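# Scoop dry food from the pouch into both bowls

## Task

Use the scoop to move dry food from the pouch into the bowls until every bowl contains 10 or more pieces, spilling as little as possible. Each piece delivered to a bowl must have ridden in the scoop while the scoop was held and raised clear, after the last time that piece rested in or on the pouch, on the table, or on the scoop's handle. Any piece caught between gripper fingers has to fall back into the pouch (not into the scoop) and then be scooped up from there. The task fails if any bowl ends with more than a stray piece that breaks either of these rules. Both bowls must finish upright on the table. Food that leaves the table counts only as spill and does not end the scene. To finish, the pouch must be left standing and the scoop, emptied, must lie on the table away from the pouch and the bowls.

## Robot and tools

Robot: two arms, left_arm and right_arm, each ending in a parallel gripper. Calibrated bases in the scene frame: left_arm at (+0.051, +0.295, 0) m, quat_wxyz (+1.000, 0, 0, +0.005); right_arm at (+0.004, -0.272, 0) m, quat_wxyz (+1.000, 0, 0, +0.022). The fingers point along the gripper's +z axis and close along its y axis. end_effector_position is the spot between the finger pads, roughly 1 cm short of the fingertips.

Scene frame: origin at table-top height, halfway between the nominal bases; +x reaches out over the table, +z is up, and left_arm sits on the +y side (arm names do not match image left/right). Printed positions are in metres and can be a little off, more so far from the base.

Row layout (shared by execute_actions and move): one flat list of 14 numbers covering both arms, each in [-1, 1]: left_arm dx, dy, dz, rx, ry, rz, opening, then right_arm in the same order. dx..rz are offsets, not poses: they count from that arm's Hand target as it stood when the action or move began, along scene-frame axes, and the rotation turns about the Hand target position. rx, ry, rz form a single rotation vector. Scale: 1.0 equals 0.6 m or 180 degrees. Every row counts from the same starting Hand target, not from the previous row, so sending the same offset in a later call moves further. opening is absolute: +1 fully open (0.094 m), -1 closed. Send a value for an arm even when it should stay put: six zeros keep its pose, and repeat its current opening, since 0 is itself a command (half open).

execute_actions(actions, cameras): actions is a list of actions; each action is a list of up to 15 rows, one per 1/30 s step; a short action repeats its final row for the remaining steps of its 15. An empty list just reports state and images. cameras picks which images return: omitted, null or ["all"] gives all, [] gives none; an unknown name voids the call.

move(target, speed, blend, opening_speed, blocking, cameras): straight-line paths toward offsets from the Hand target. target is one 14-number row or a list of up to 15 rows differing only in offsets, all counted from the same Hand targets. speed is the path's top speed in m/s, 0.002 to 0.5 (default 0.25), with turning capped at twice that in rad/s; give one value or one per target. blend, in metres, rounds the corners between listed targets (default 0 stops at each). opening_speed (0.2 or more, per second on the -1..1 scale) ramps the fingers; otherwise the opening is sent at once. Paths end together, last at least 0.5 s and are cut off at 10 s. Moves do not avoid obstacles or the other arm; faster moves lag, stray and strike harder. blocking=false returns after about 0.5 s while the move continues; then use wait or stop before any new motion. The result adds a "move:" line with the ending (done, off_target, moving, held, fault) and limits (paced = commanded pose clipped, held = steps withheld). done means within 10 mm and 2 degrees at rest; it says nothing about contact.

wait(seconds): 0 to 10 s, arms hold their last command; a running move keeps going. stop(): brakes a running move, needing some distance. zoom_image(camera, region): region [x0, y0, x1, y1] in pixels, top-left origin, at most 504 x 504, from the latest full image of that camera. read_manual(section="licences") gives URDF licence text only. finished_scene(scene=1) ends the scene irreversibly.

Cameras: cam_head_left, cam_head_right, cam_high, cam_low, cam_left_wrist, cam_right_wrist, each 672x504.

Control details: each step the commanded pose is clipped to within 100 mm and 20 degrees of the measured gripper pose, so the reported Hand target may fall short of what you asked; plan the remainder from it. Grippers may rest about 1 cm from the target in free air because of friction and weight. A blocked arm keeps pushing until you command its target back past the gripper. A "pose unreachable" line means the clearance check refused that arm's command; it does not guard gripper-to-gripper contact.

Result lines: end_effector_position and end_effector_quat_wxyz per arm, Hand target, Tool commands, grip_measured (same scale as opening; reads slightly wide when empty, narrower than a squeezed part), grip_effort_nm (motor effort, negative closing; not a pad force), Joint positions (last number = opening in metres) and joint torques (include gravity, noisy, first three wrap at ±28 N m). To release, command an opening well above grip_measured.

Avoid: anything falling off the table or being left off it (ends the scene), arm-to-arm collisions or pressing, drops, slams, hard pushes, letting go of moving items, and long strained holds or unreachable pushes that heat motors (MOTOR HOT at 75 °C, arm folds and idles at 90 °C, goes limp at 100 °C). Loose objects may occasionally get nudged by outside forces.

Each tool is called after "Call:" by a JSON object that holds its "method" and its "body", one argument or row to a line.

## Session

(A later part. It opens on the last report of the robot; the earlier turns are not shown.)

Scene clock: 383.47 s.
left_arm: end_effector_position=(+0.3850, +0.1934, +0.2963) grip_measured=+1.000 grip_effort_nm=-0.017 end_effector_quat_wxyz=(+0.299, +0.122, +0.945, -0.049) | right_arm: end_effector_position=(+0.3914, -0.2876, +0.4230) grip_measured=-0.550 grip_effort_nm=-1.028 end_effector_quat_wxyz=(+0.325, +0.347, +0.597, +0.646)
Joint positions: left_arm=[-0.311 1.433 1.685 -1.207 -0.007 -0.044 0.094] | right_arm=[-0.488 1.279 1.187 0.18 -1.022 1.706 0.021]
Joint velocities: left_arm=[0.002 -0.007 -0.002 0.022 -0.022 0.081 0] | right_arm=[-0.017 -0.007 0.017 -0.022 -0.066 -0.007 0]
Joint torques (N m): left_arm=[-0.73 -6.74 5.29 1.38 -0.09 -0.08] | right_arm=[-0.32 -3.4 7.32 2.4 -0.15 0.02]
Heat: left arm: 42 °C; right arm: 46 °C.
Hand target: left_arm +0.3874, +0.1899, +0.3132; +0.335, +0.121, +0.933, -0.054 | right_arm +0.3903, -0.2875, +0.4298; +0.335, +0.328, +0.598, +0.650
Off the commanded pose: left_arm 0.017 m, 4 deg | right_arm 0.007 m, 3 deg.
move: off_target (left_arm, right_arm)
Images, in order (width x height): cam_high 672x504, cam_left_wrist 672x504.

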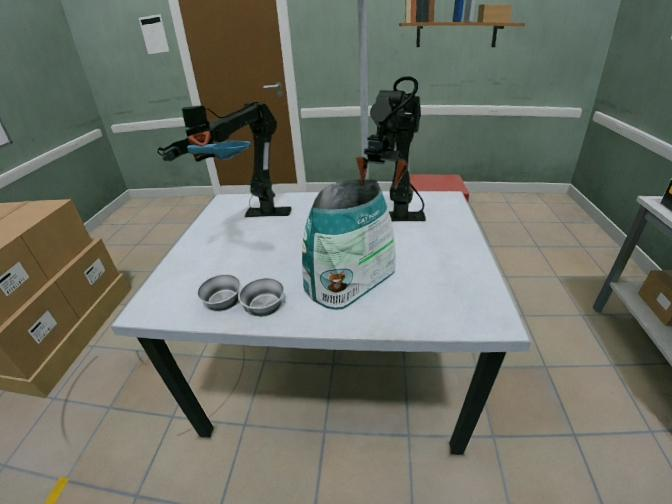

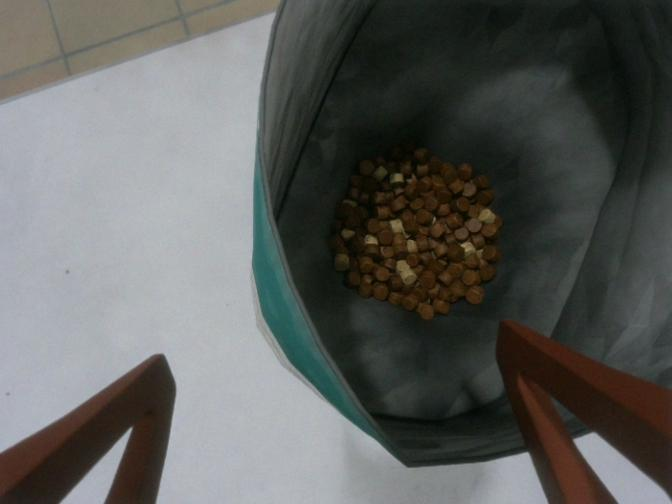

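Call:
{"method": "move", "body": {
  "target": [0.0,0,-0.01,0,0,0,-0.3,0,0,0,0,0,0,-0.979],
  "cameras": ["cam_left_wrist"],
  "opening_speed": 1.0,
  "speed": 0.1
}}

Call:
{"method": "move", "body": {
  "target": [0.0,0,0,0,0,0,-0.95,0,0,0,0,0,0,-0.979],
  "cameras": ["cam_left_wrist"],
  "opening_speed": 0.5,
  "speed": 0.1
}}

Scene clock: 391.77 s.
left_arm: end_effector_position=(+0.3851, +0.1895, +0.2908) grip_measured=-0.298 grip_effort_nm=-0.129 end_effector_quat_wxyz=(+0.301, +0.126, +0.944, -0.051) | right_arm: end_effector_position=(+0.3913, -0.2876, +0.4230) grip_measured=-0.550 grip_effort_nm=-1.028 end_effector_quat_wxyz=(+0.325, +0.347, +0.597, +0.646)
Joint positions: left_arm=[-0.322 1.422 1.648 -1.176 -0.007 -0.045 0.033] | right_arm=[-0.488 1.279 1.187 0.18 -1.022 1.706 0.021]
Joint velocities: left_arm=[0.007 0.022 -0.002 0.007 0.066 0.037 0] | right_arm=[0.007 -0.007 -0.012 -0.007 -0.037 0.037 0.001]
Joint torques (N m): left_arm=[-0.66 -6.67 5.2 1.36 -0.09 -0.04] | right_arm=[-0.24 -3.41 7.25 2.43 -0.12 -0.01]
Heat: left arm: 42 °C; right arm: 46 °C.
Hand target: left_arm +0.3874, +0.1900, +0.3071; +0.335, +0.121, +0.933, -0.053 | right_arm +0.3902, -0.2874, +0.4298; +0.335, +0.328, +0.598, +0.650
Off the commanded pose: left_arm 0.017 m, 4 deg | right_arm 0.007 m, 2 deg.
move: off_target (left_arm)
Images, in order (width x height): cam_left_wrist 672x504.

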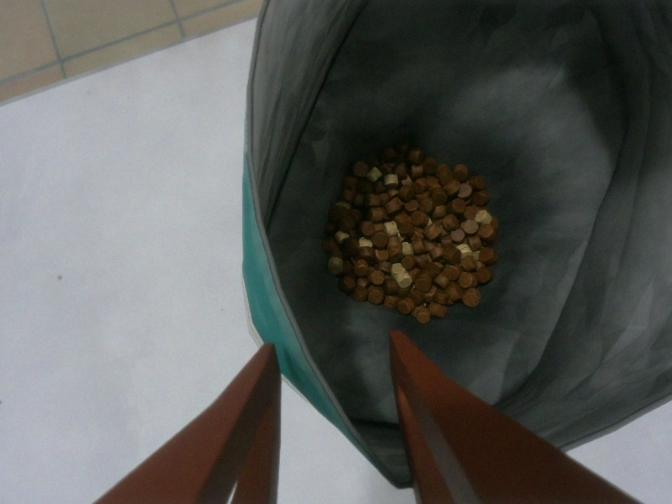

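Scene clock: 393.57 s.
left_arm: end_effector_position=(+0.3847, +0.1879, +0.2904) grip_measured=-0.943 grip_effort_nm=-0.369 end_effector_quat_wxyz=(+0.301, +0.128, +0.944, -0.052) | right_arm: end_effector_position=(+0.3913, -0.2876, +0.4230) grip_measured=-0.550 grip_effort_nm=-1.028 end_effector_quat_wxyz=(+0.325, +0.347, +0.597, +0.646)
Joint positions: left_arm=[-0.326 1.422 1.646 -1.175 -0.007 -0.046 0.003] | right_arm=[-0.488 1.279 1.187 0.18 -1.022 1.706 0.021]
Joint velocities: left_arm=[0.022 -0.007 0.002 -0.007 -0.125 0.066 0.001] | right_arm=[0.007 -0.007 -0.017 -0.081 -0.051 0.007 0.001]
Joint torques (N m): left_arm=[-0.29 -6.74 5.41 1.35 -0.11 -0.03] | right_arm=[-0.34 -3.4 7.3 2.42 -0.11 0.01]
Heat: left arm: 41 °C; right arm: 46 °C.
Hand target: left_arm +0.3874, +0.1900, +0.3071; +0.335, +0.121, +0.933, -0.053 | right_arm +0.3902, -0.2874, +0.4297; +0.335, +0.328, +0.598, +0.650
Off the commanded pose: left_arm 0.017 m, 4 deg | right_arm 0.007 m, 2 deg.
move: off_target (left_arm)
Images, in order (width x height): cam_left_wrist 672x504.

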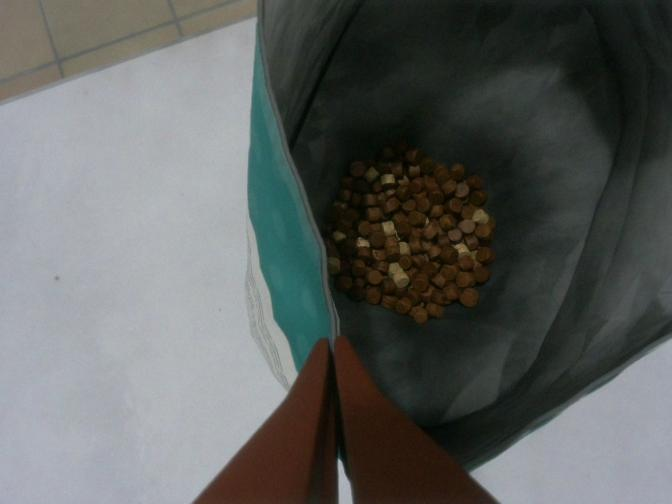

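Call:
{"method": "move", "body": {
  "target": [-0.035,-0.035,0,0,0,0,-1,0,0,0,0,0,0,-0.979],
  "speed": 0.05
}}

Scene clock: 396.83 s.
left_arm: end_effector_position=(+0.3772, +0.1815, +0.2900) grip_measured=-0.979 grip_effort_nm=-1.048 end_effector_quat_wxyz=(+0.313, +0.112, +0.943, -0.022) | right_arm: end_effector_position=(+0.3913, -0.2876, +0.4231) grip_measured=-0.550 grip_effort_nm=-1.033 end_effector_quat_wxyz=(+0.325, +0.347, +0.597, +0.646)
Joint positions: left_arm=[-0.412 1.395 1.613 -1.162 -0.126 -0.126 0.001] | right_arm=[-0.488 1.279 1.187 0.18 -1.022 1.706 0.021]
Joint velocities: left_arm=[-0.012 -0.017 0.002 -0.066 0.051 -0.022 -0.002] | right_arm=[-0.007 -0.007 0.007 0.037 0.022 -0.066 0]
Joint torques (N m): left_arm=[-2.04 -7.6 5.44 1.03 0.32 -0.11] | right_arm=[-0.29 -3.54 7.36 2.42 -0.12 0.03]
Heat: left arm: 41 °C; right arm: 45 °C.
Hand target: left_arm +0.3663, +0.1689, +0.3068; +0.335, +0.121, +0.933, -0.053 | right_arm +0.3902, -0.2874, +0.4298; +0.335, +0.328, +0.598, +0.650
Off the commanded pose: left_arm 0.024 m, 5 deg | right_arm 0.007 m, 2 deg.
move: off_target (left_arm)

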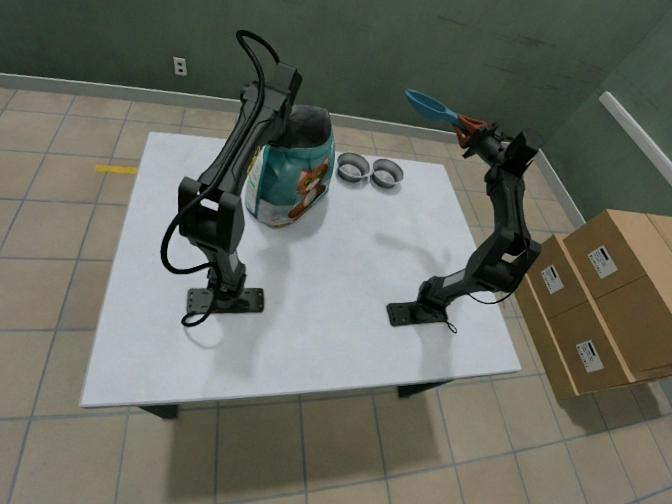

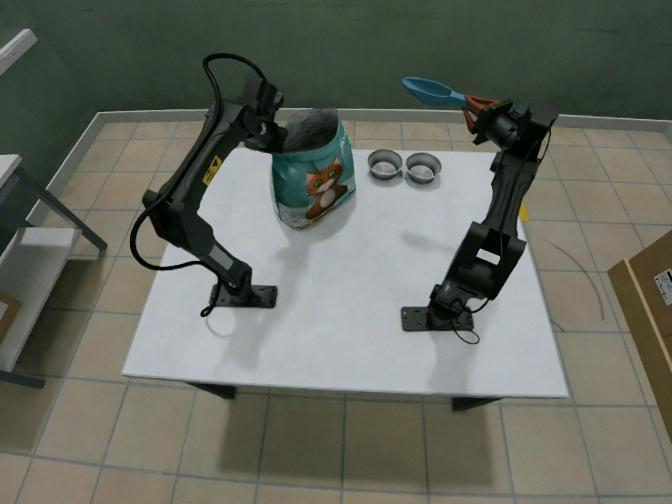

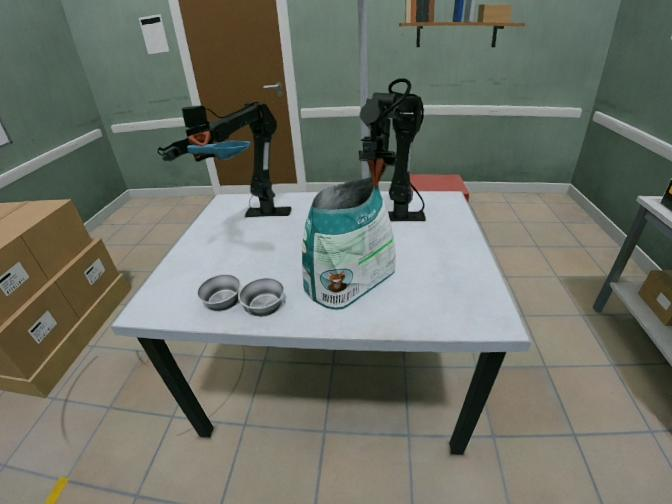

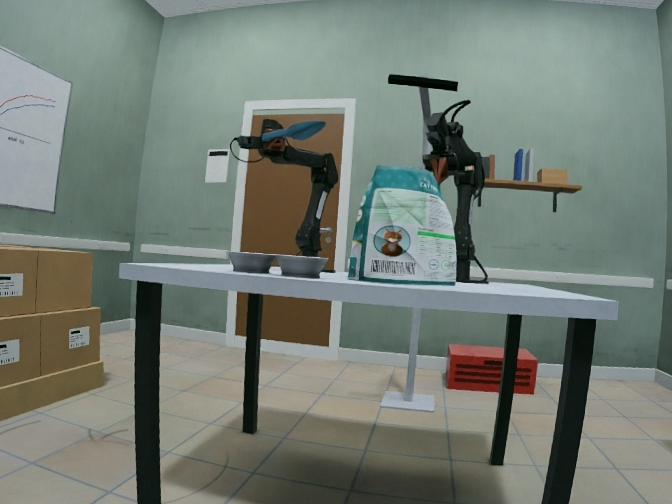

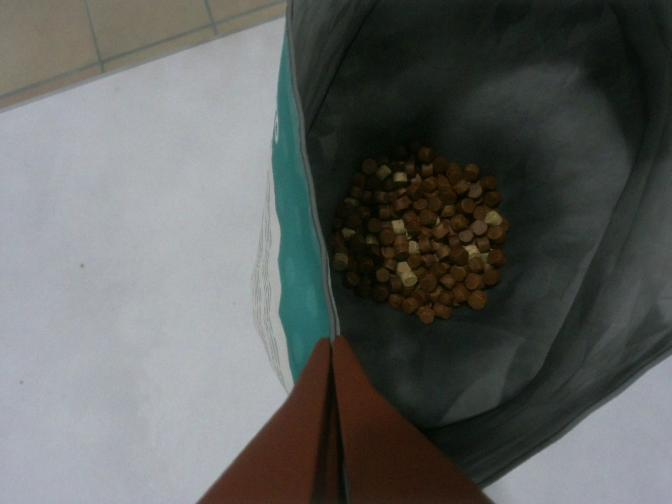

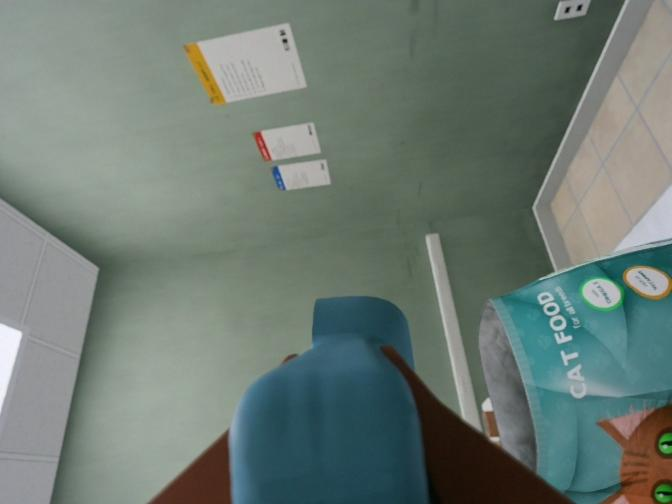

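Call:
{"method": "move", "body": {
  "target": [-0.05,-0.05,0,0,0,0,-1,0,0,0,0,0,0,-0.979],
  "speed": 0.05,
  "cameras": ["cam_left_wrist","cam_head_right","cam_high"]
}}

Scene clock: 400.87 s.
left_arm: end_effector_position=(+0.3526, +0.1478, +0.2972) grip_measured=-0.979 grip_effort_nm=-1.043 end_effector_quat_wxyz=(+0.334, +0.110, +0.936, -0.022) | right_arm: end_effector_position=(+0.3913, -0.2876, +0.4231) grip_measured=-0.550 grip_effort_nm=-1.028 end_effector_quat_wxyz=(+0.325, +0.347, +0.597, +0.646)
Joint positions: left_arm=[-0.599 1.355 1.59 -1.165 -0.252 -0.272 0.001] | right_arm=[-0.488 1.279 1.187 0.18 -1.022 1.706 0.021]
Joint velocities: left_arm=[-0.012 0.002 -0.022 -0.037 -0.095 -0.037 0.002] | right_arm=[0.002 -0.022 0.007 -0.007 -0.007 -0.081 0]
Joint torques (N m): left_arm=[-2.09 -6.58 5.65 0.75 0.31 -0.12] | right_arm=[-0.2 -3.48 7.34 2.41 -0.12 0.01]
Heat: left arm: 41 °C; right arm: 45 °C.
Hand target: left_arm +0.3362, +0.1387, +0.3064; +0.335, +0.122, +0.933, -0.052 | right_arm +0.3902, -0.2874, +0.4298; +0.335, +0.328, +0.598, +0.650
Off the commanded pose: left_arm 0.021 m, 4 deg | right_arm 0.007 m, 2 deg.
move: off_target (left_arm)
Images, in order (width x height): cam_head_right 672x504, cam_high 672x504, cam_left_wrist 672x504.

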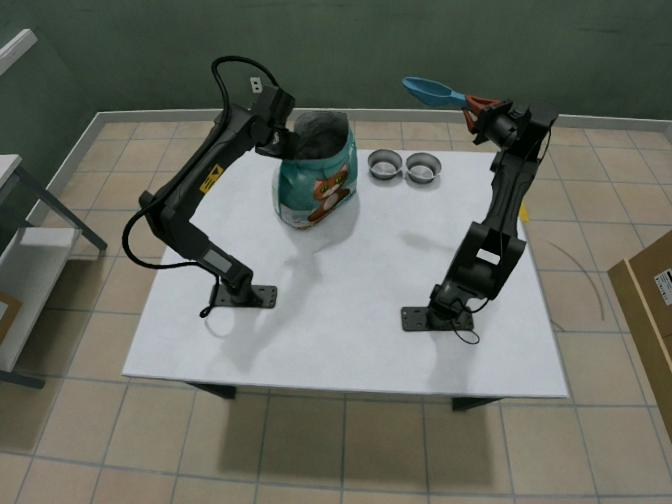

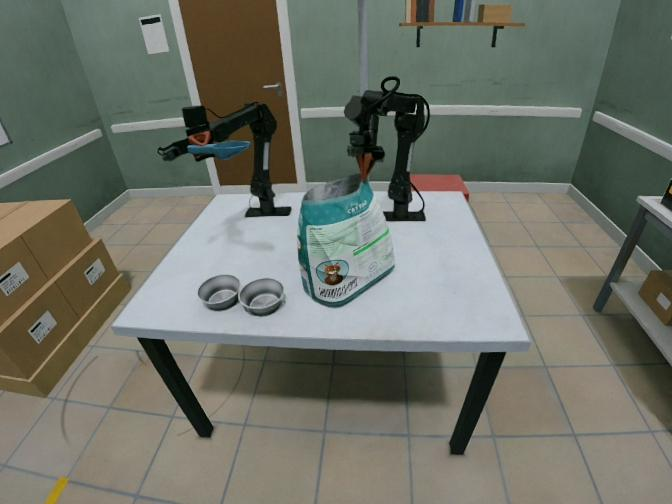

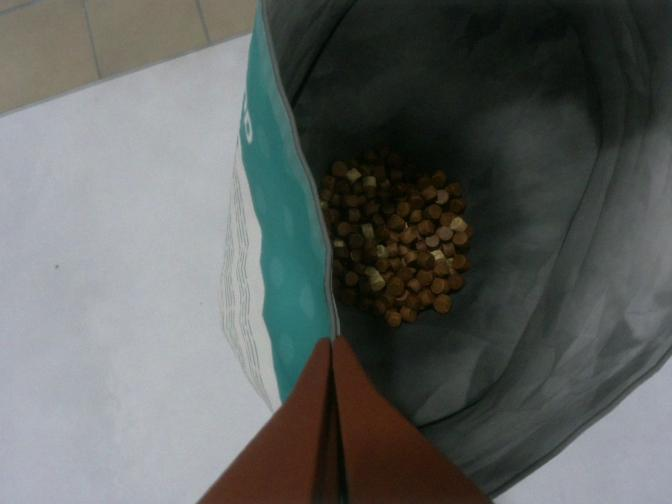

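Call:
{"method": "zoom_image", "body": {
  "camera": "cam_high",
  "region": [260, 140, 440, 330]
}}

Call:
{"method": "zoom_image", "body": {
  "camera": "cam_head_right",
  "region": [240, 80, 400, 250]
}}

Scaled by 2.653.

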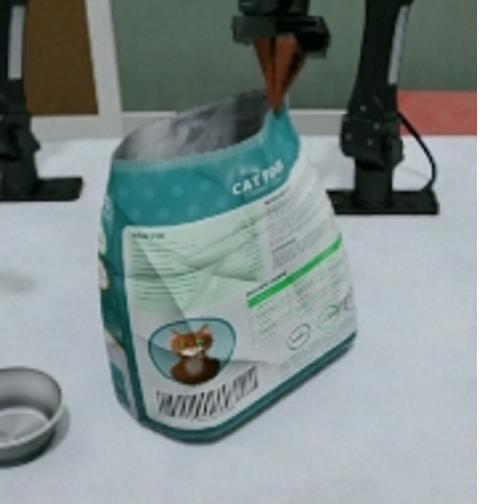

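Scaled by 2.965.

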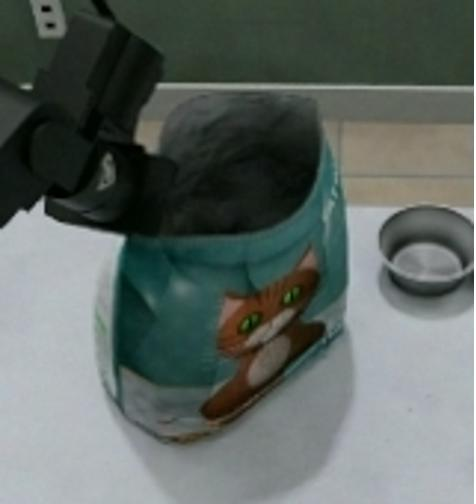

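Call:
{"method": "move", "body": {
  "target": [0,0,0,0,0,0,-1,-0.04,0.369,0.004,-0.010,-0.001,0.044,-0.979],
  "speed": 0.15
}}

Scene clock: 487.80 s.
left_arm: end_effector_position=(+0.3526, +0.1479, +0.2971) grip_measured=-0.979 grip_effort_nm=-1.043 end_effector_quat_wxyz=(+0.334, +0.110, +0.936, -0.022) | right_arm: end_effector_position=(+0.3646, -0.0669, +0.4291) grip_measured=-0.550 grip_effort_nm=-1.023 end_effector_quat_wxyz=(+0.295, +0.273, +0.624, +0.670)
Joint positions: left_arm=[-0.599 1.355 1.59 -1.165 -0.253 -0.272 0.001] | right_arm=[0.308 1.21 1.149 0.141 -0.391 1.598 0.021]
Joint velocities: left_arm=[-0.007 0.012 0.002 -0.051 -0.007 0.081 0] | right_arm=[-0.012 -0.012 0.002 -0.007 -0.007 0.022 0]
Joint torques (N m): left_arm=[-2.09 -6.63 5.79 0.77 0.33 -0.11] | right_arm=[0.51 -2.8 9.78 1.67 0.21 -0.2]
Heat: left arm: 39 °C; right arm: 44 °C.
Hand target: left_arm +0.3362, +0.1387, +0.3063; +0.335, +0.122, +0.933, -0.052 | right_arm +0.3660, -0.0658, +0.4288; +0.296, +0.280, +0.631, +0.660
Off the commanded pose: left_arm 0.021 m, 4 deg | right_arm 0.004 m, 1 deg.
move: off_target (left_arm)

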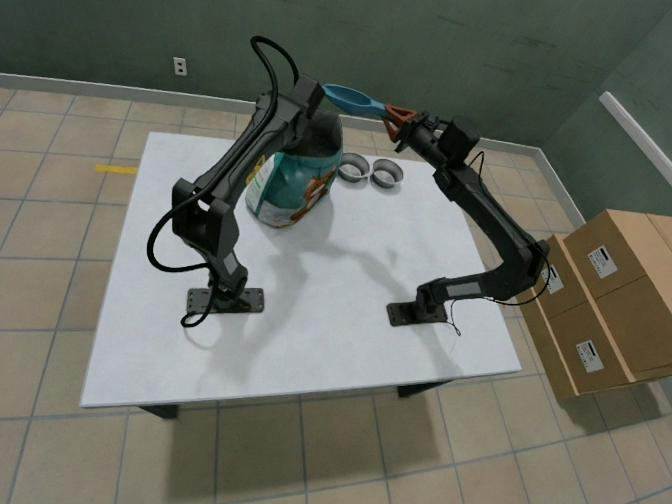

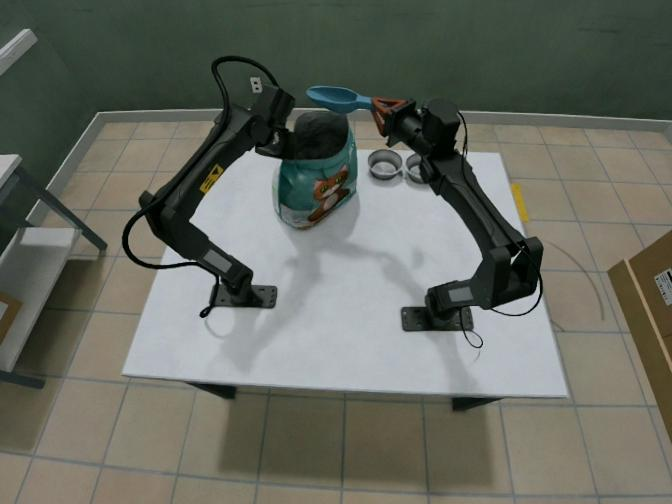

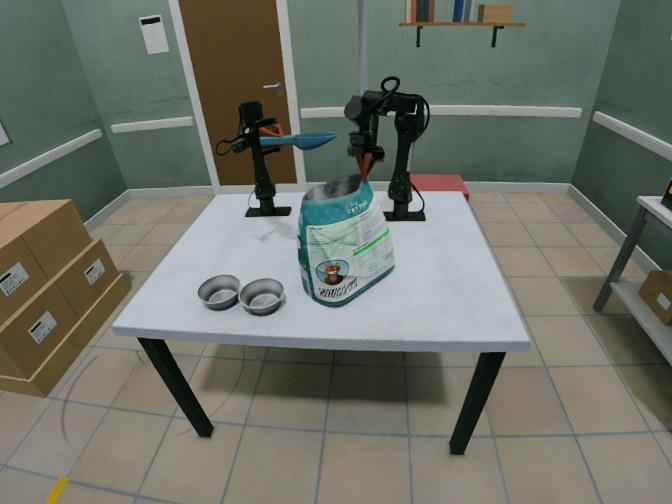

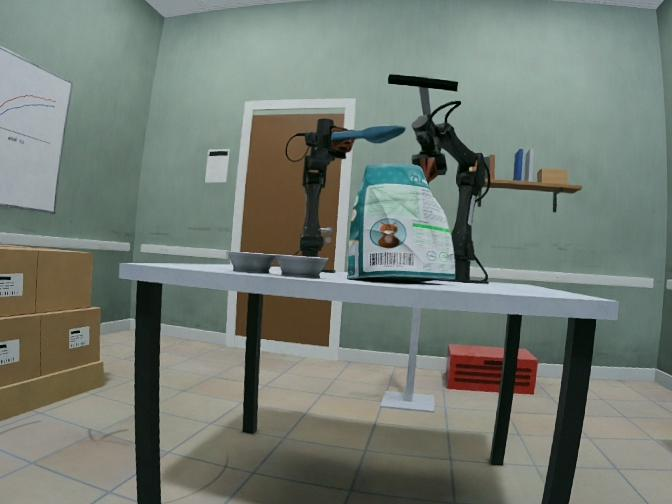

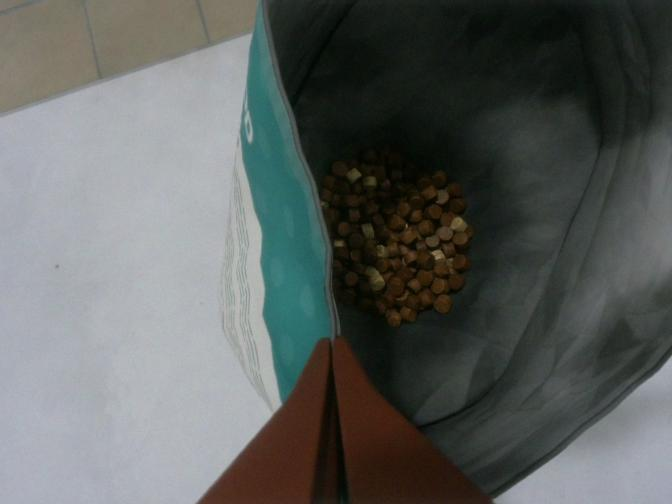

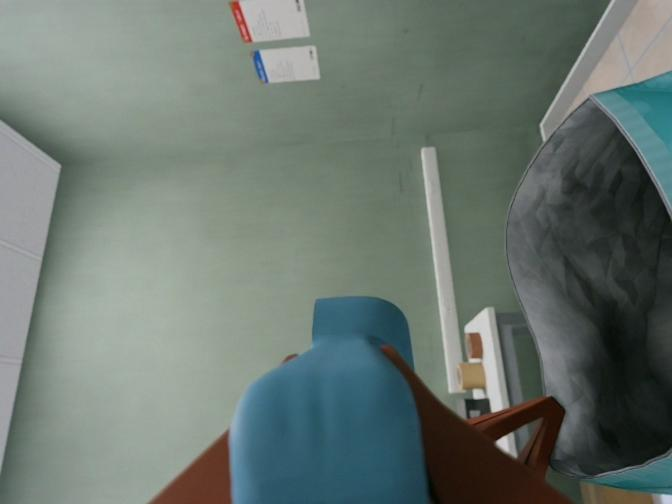

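Call:
{"method": "move", "body": {
  "target": [0,0,0,0,0,0,-1,0.037,0.050,-0.008,-0.264,-0.0767,0.0381,-0.979],
  "speed": 0.2,
  "cameras": ["cam_left_wrist","cam_right_wrist","cam_high","cam_head_right"]
}}

Scene clock: 512.03 s.
left_arm: end_effector_position=(+0.3526, +0.1479, +0.2971) grip_measured=-0.979 grip_effort_nm=-1.048 end_effector_quat_wxyz=(+0.334, +0.110, +0.936, -0.022) | right_arm: end_effector_position=(+0.3879, -0.0331, +0.4275) grip_measured=-0.550 grip_effort_nm=-1.023 end_effector_quat_wxyz=(+0.423, +0.019, +0.809, +0.408)
Joint positions: left_arm=[-0.599 1.355 1.59 -1.165 -0.253 -0.272 0.001] | right_arm=[0.401 1.498 1.768 -0.597 -0.284 0.696 0.021]
Joint velocities: left_arm=[-0.012 -0.022 0.002 -0.022 0.051 -0.007 0.001] | right_arm=[0.002 0.002 -0.017 0.022 0.037 -0.007 -0.001]
Joint torques (N m): left_arm=[-2.02 -6.61 5.61 0.75 0.3 -0.13] | right_arm=[0.42 -4.26 9.81 1.67 0.11 -0.21]
Heat: left arm: 38 °C; right arm: 46 °C.
Hand target: left_arm +0.3362, +0.1387, +0.3063; +0.335, +0.122, +0.933, -0.052 | right_arm +0.3883, -0.0357, +0.4243; +0.417, +0.022, +0.819, +0.393
Off the commanded pose: left_arm 0.021 m, 4 deg | right_arm 0.004 m, 2 deg.
move: off_target (left_arm)
Images, in order (width x height): cam_head_right 672x504, cam_high 672x504, cam_left_wrist 672x504, cam_right_wrist 672x504.

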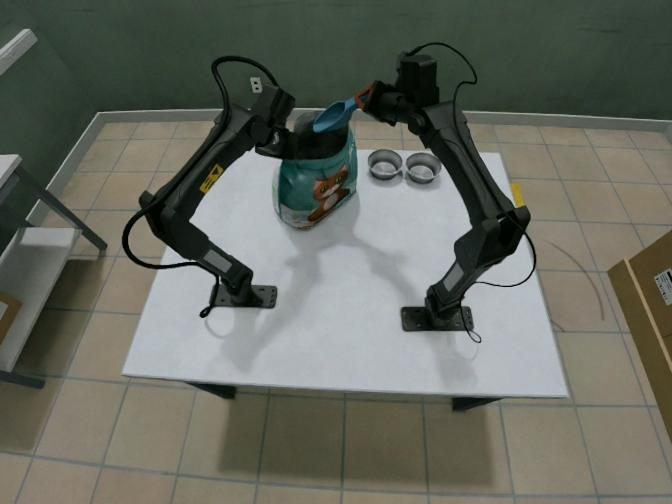

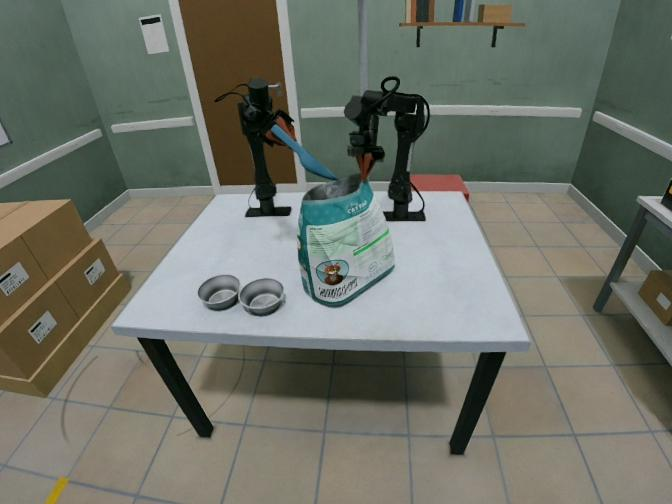

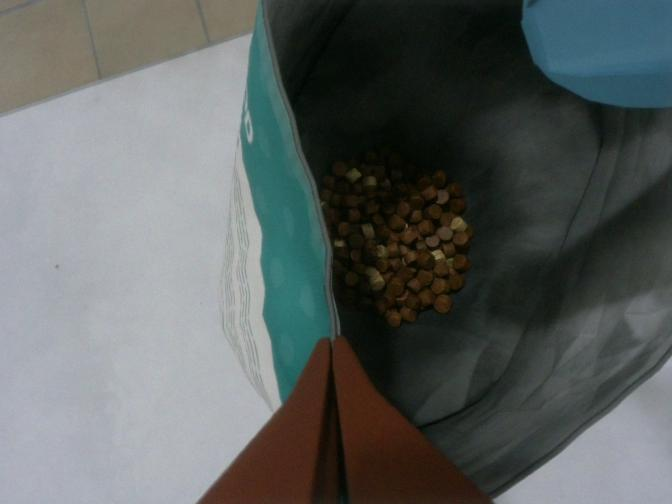

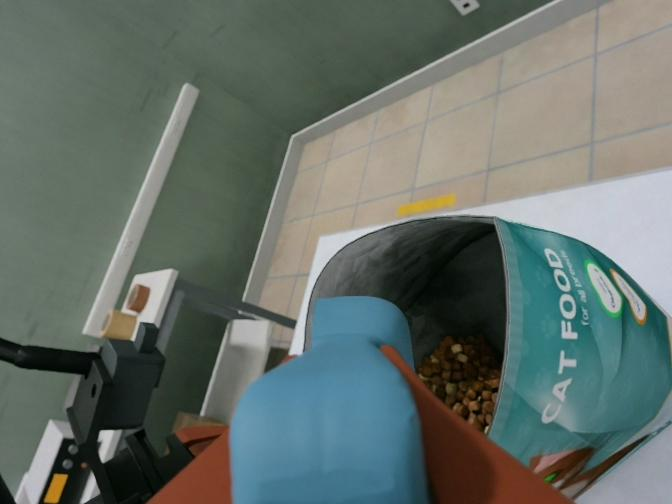

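Call:
{"method": "move", "body": {
  "target": [0,0,0,0,0,0,-1,0.0078,0.0528,-0.1172,-0.1117,-0.0265,0.0471,-0.979],
  "speed": 0.08,
  "cameras": ["cam_high","cam_left_wrist"]
}}

Scene clock: 535.50 s.
left_arm: end_effector_position=(+0.3526, +0.1479, +0.2971) grip_measured=-0.979 grip_effort_nm=-1.043 end_effector_quat_wxyz=(+0.334, +0.110, +0.936, -0.022) | right_arm: end_effector_position=(+0.3936, -0.0016, +0.3783) grip_measured=-0.550 grip_effort_nm=-1.028 end_effector_quat_wxyz=(+0.446, -0.128, +0.835, +0.295)
Joint positions: left_arm=[-0.599 1.355 1.59 -1.165 -0.253 -0.272 0.001] | right_arm=[0.495 1.578 1.758 -0.63 -0.179 0.347 0.021]
Joint velocities: left_arm=[0.002 0.017 -0.017 -0.037 -0.066 -0.037 0] | right_arm=[-0.002 -0.017 -0.002 0.051 0.037 -0.066 0]
Joint torques (N m): left_arm=[-1.96 -6.41 5.63 0.73 0.31 -0.15] | right_arm=[0.49 -5.2 5.81 1.61 0.14 -0.14]
Heat: left arm: 38 °C; right arm: 43 °C.
Hand target: left_arm +0.3362, +0.1387, +0.3063; +0.335, +0.122, +0.933, -0.052 | right_arm +0.3931, -0.0046, +0.3539; +0.419, -0.127, +0.857, +0.274
Off the commanded pose: left_arm 0.021 m, 4 deg | right_arm 0.024 m, 5 deg.
move: off_target (left_arm, right_arm)
Images, in order (width x height): cam_high 672x504, cam_left_wrist 672x504.

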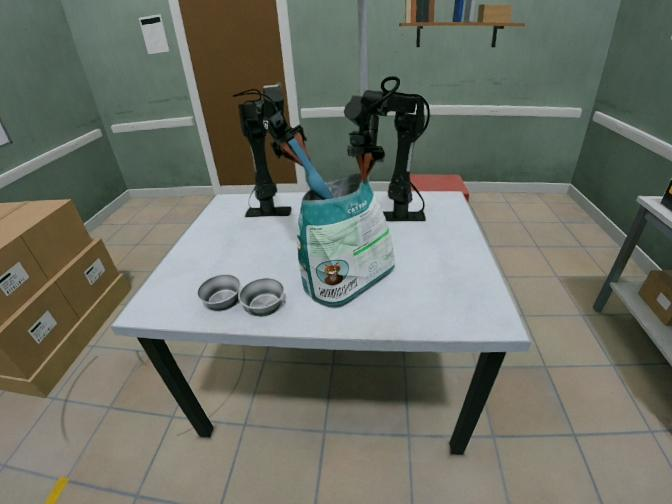

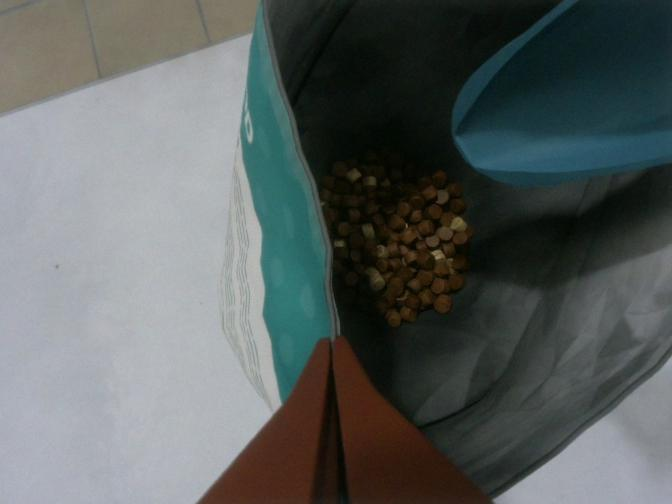

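Call:
{"method": "wait", "body": {
  "seconds": 0.5
}}

Call:
{"method": "zoom_image", "body": {
  "camera": "cam_high",
  "region": [220, 70, 460, 250]
}}

Scene clock: 540.00 s.
left_arm: end_effector_position=(+0.3526, +0.1479, +0.2971) grip_measured=-0.979 grip_effort_nm=-1.048 end_effector_quat_wxyz=(+0.334, +0.110, +0.936, -0.022) | right_arm: end_effector_position=(+0.3936, -0.0016, +0.3783) grip_measured=-0.550 grip_effort_nm=-1.028 end_effector_quat_wxyz=(+0.446, -0.128, +0.835, +0.295)
Joint positions: left_arm=[-0.599 1.355 1.59 -1.165 -0.253 -0.272 0.001] | right_arm=[0.495 1.578 1.758 -0.63 -0.179 0.347 0.021]
Joint velocities: left_arm=[0.007 0.012 -0.002 0.066 -0.007 -0.051 0.001] | right_arm=[0.012 0.002 0.007 -0.051 0.022 0.051 0]
Joint torques (N m): left_arm=[-2.02 -6.5 5.59 0.74 0.32 -0.12] | right_arm=[0.49 -5.31 5.83 1.65 0.11 -0.15]
Heat: left arm: 38 °C; right arm: 43 °C.
Hand target: left_arm +0.3362, +0.1387, +0.3063; +0.335, +0.122, +0.933, -0.052 | right_arm +0.3931, -0.0046, +0.3539; +0.419, -0.127, +0.857, +0.274
Tool commands: left_gripper/opening=-1.0 right_gripper/opening=-0.979
Off the commanded pose: left_arm 0.021 m, 4 deg | right_arm 0.024 m, 5 deg.
wait: 0.50 s; at rest from the start

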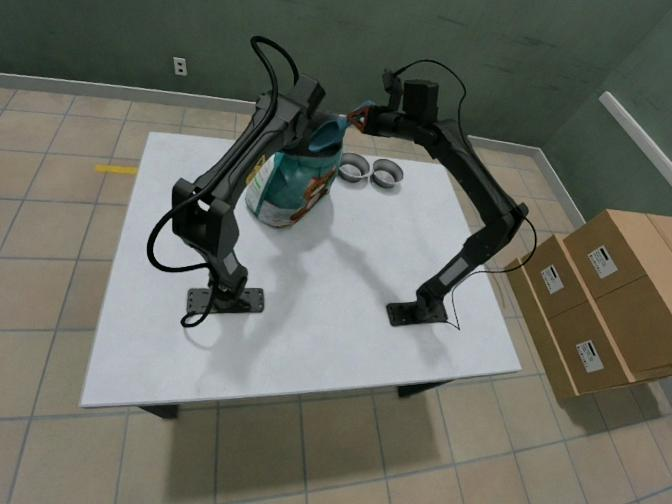

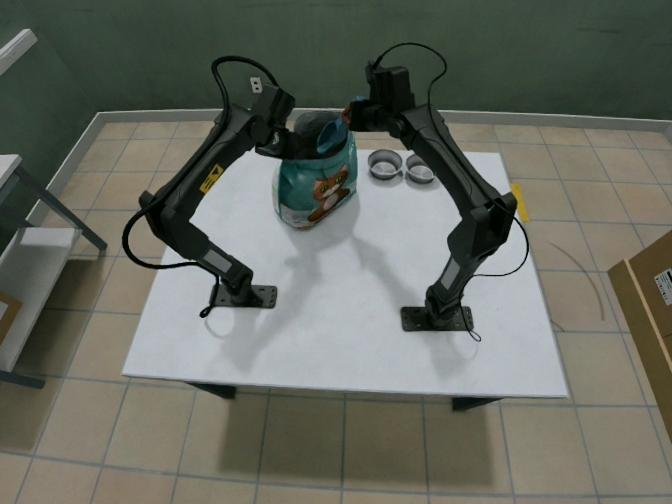

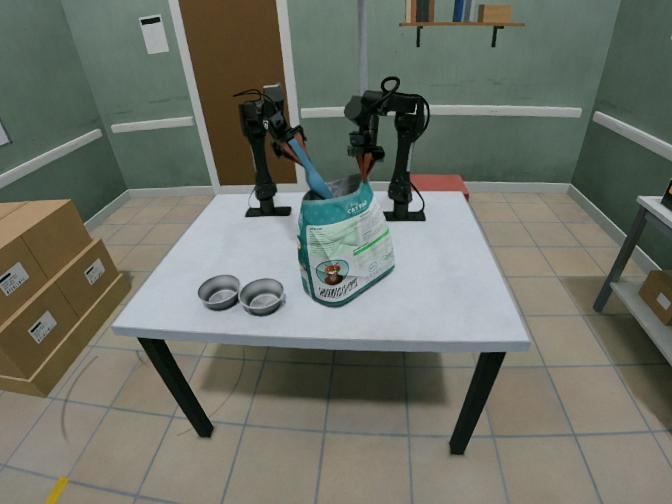

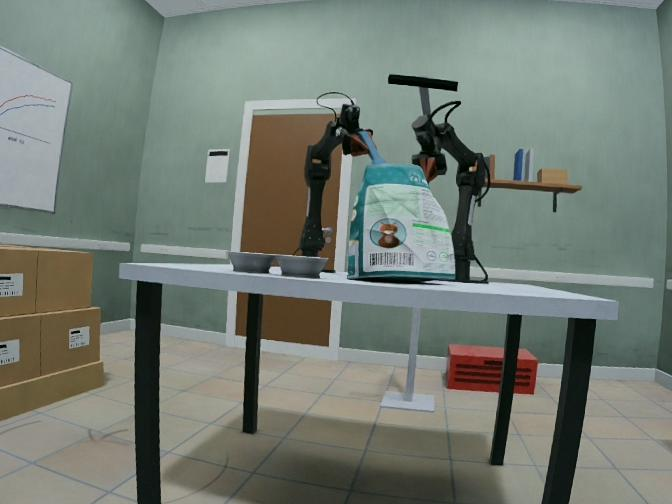

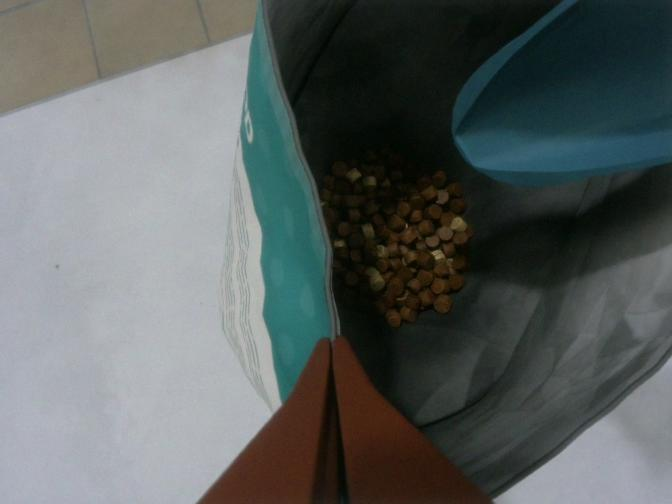

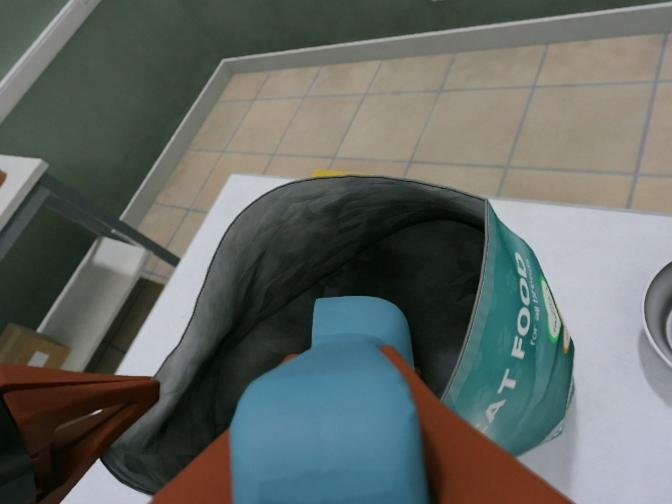

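Scaled by 2.100.

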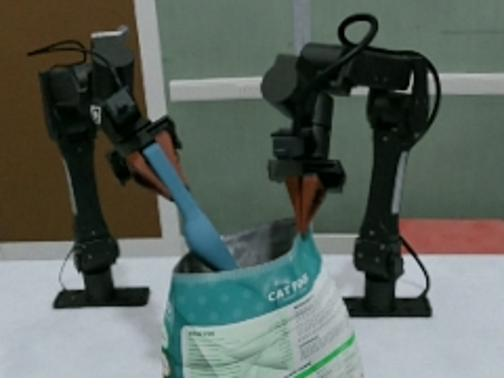

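Call:
{"method": "zoom_image", "body": {
  "camera": "cam_head_left",
  "region": [230, 70, 430, 220]
}}

Call:
{"method": "zoom_image", "body": {
  "camera": "cam_head_right",
  "region": [240, 70, 440, 220]
}}

Call:
{"method": "zoom_image", "body": {
  "camera": "cam_right_wrist",
  "region": [80, 160, 584, 504]
}}

Scaled by 2.520.

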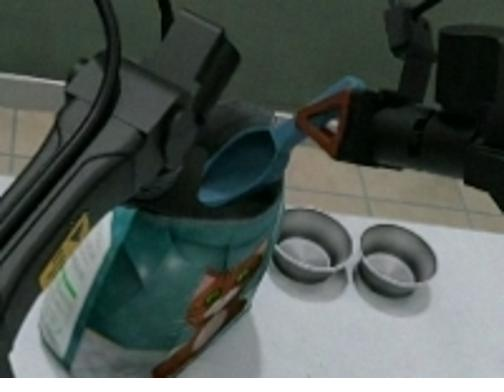

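Scaled by 2.520.

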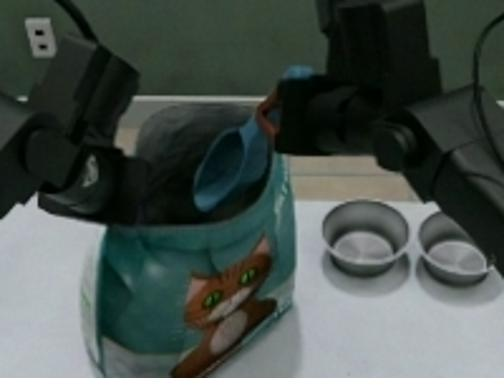

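Scaled by 1.000.

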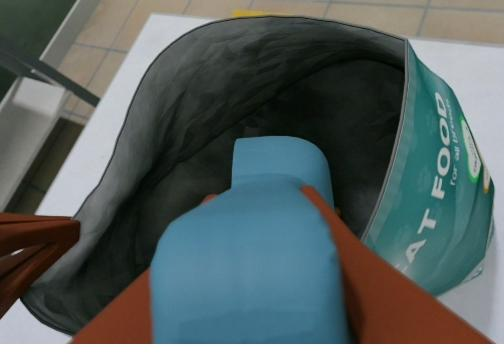

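Call:
{"method": "move", "body": {
  "target": [0,0,0,0,0,0,-1,-0.008,0.0417,0.025,0,0,0,-0.979],
  "speed": 0.06,
  "cameras": ["cam_head_right","cam_left_wrist","cam_right_wrist"]
}}

Scene clock: 556.93 s.
left_arm: end_effector_position=(+0.3526, +0.1479, +0.2971) grip_measured=-0.979 grip_effort_nm=-1.038 end_effector_quat_wxyz=(+0.334, +0.110, +0.936, -0.022) | right_arm: end_effector_position=(+0.3886, +0.0210, +0.3744) grip_measured=-0.550 grip_effort_nm=-1.038 end_effector_quat_wxyz=(+0.433, -0.131, +0.845, +0.285)
Joint positions: left_arm=[-0.599 1.355 1.59 -1.165 -0.253 -0.272 0.001] | right_arm=[0.564 1.633 1.834 -0.686 -0.115 0.368 0.021]
Joint velocities: left_arm=[-0.007 -0.002 0.017 0.037 -0.007 0.007 0] | right_arm=[-0.017 -0.002 0.002 -0.066 0.007 -0.051 0.001]
Joint torques (N m): left_arm=[-2.09 -6.58 5.83 0.74 0.31 -0.14] | right_arm=[0.13 -5.31 9.73 1.61 0.13 0.05]
Heat: left arm: 38 °C; right arm: 41 °C.
Hand target: left_arm +0.3362, +0.1387, +0.3063; +0.335, +0.122, +0.933, -0.052 | right_arm +0.3881, +0.0206, +0.3688; +0.419, -0.127, +0.857, +0.273
Off the commanded pose: left_arm 0.021 m, 4 deg | right_arm 0.006 m, 3 deg.
move: off_target (left_arm, right_arm)
Images, in order (width x height): cam_head_right 672x504, cam_left_wrist 672x504, cam_right_wrist 672x504.

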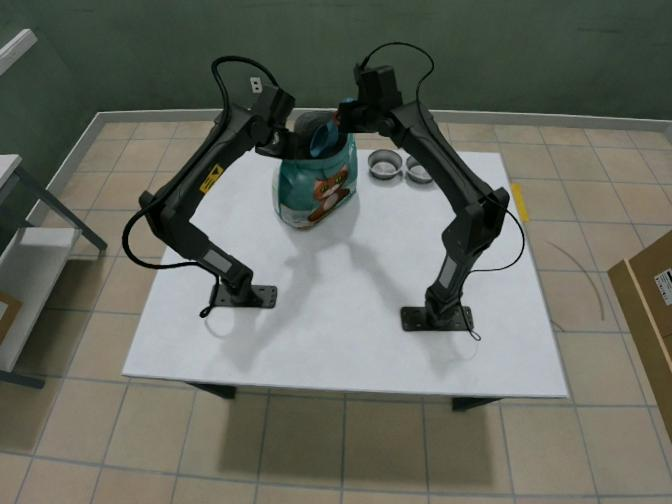

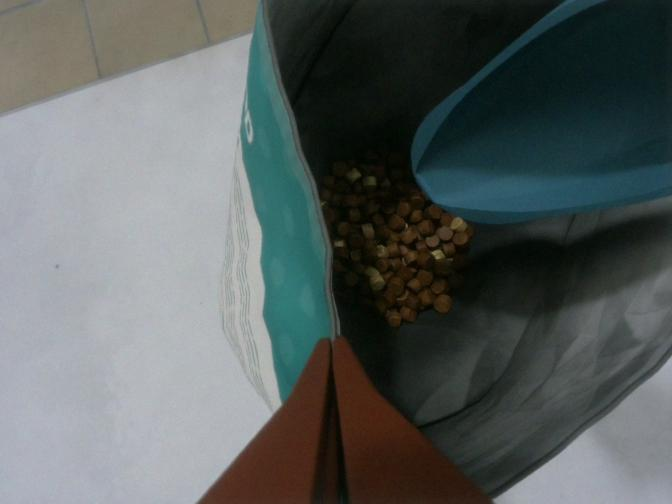

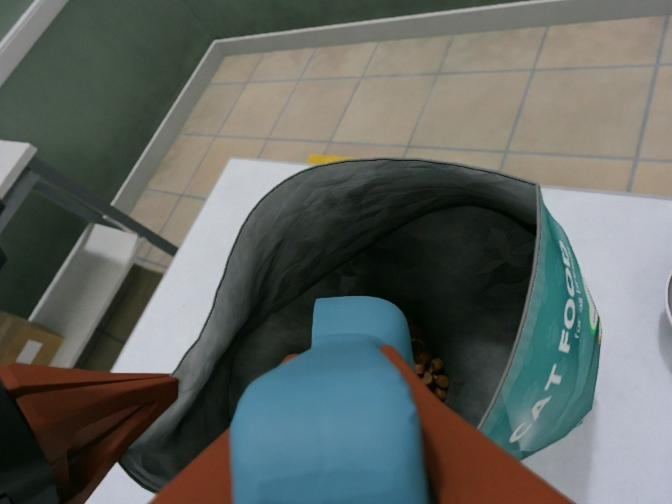

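Call:
{"method": "move", "body": {
  "target": [0,0,0,0,0,0,-1,-0.005,0.0207,-0.09,0,0,0,-0.979],
  "speed": 0.08,
  "cameras": ["cam_head_right","cam_left_wrist","cam_right_wrist"]
}}

Scene clock: 567.30 s.
left_arm: end_effector_position=(+0.3524, +0.1475, +0.2971) grip_measured=-0.979 grip_effort_nm=-1.043 end_effector_quat_wxyz=(+0.334, +0.110, +0.936, -0.022) | right_arm: end_effector_position=(+0.3840, +0.0356, +0.2959) grip_measured=-0.550 grip_effort_nm=-1.028 end_effector_quat_wxyz=(+0.389, -0.135, +0.872, +0.265)
Joint positions: left_arm=[-0.601 1.355 1.59 -1.165 -0.253 -0.272 0.001] | right_arm=[0.604 1.633 1.601 -0.56 -0.087 0.386 0.021]
Joint velocities: left_arm=[0.007 -0.007 0.002 0.022 0.022 0.022 0] | right_arm=[-0.002 0.002 -0.022 0.022 -0.066 -0.022 -0.001]
Joint torques (N m): left_arm=[-1.98 -6.6 5.55 0.73 0.28 -0.11] | right_arm=[0.32 -10.18 5.87 2.68 0.16 0.01]
Heat: left arm: 38 °C; right arm: 41 °C.
Hand target: left_arm +0.3362, +0.1388, +0.3064; +0.335, +0.122, +0.933, -0.051 | right_arm +0.3852, +0.0325, +0.3146; +0.419, -0.127, +0.857, +0.273
Off the commanded pose: left_arm 0.021 m, 4 deg | right_arm 0.019 m, 4 deg.
move: off_target (left_arm, right_arm)
Images, in order (width x height): cam_head_right 672x504, cam_left_wrist 672x504, cam_right_wrist 672x504.

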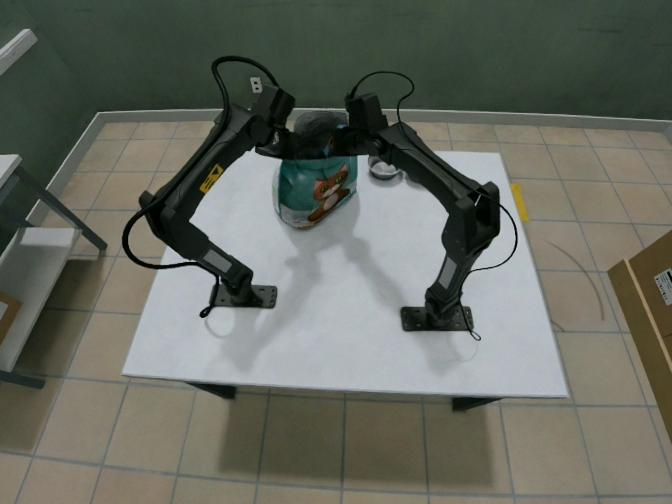

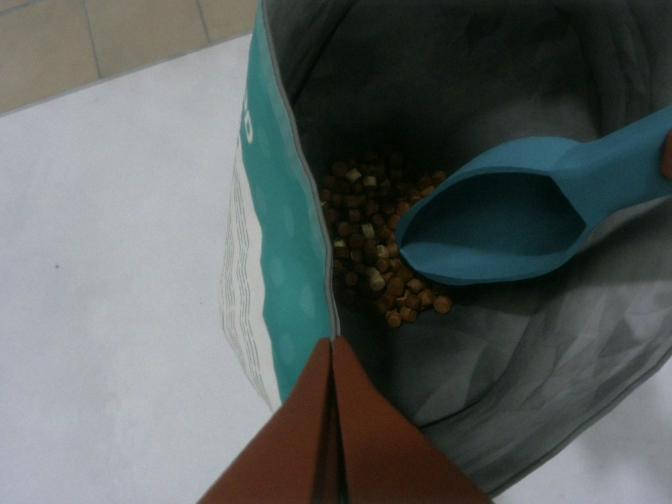

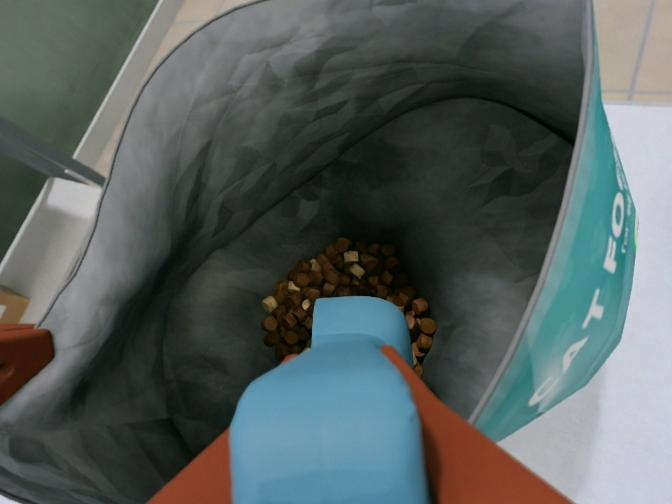

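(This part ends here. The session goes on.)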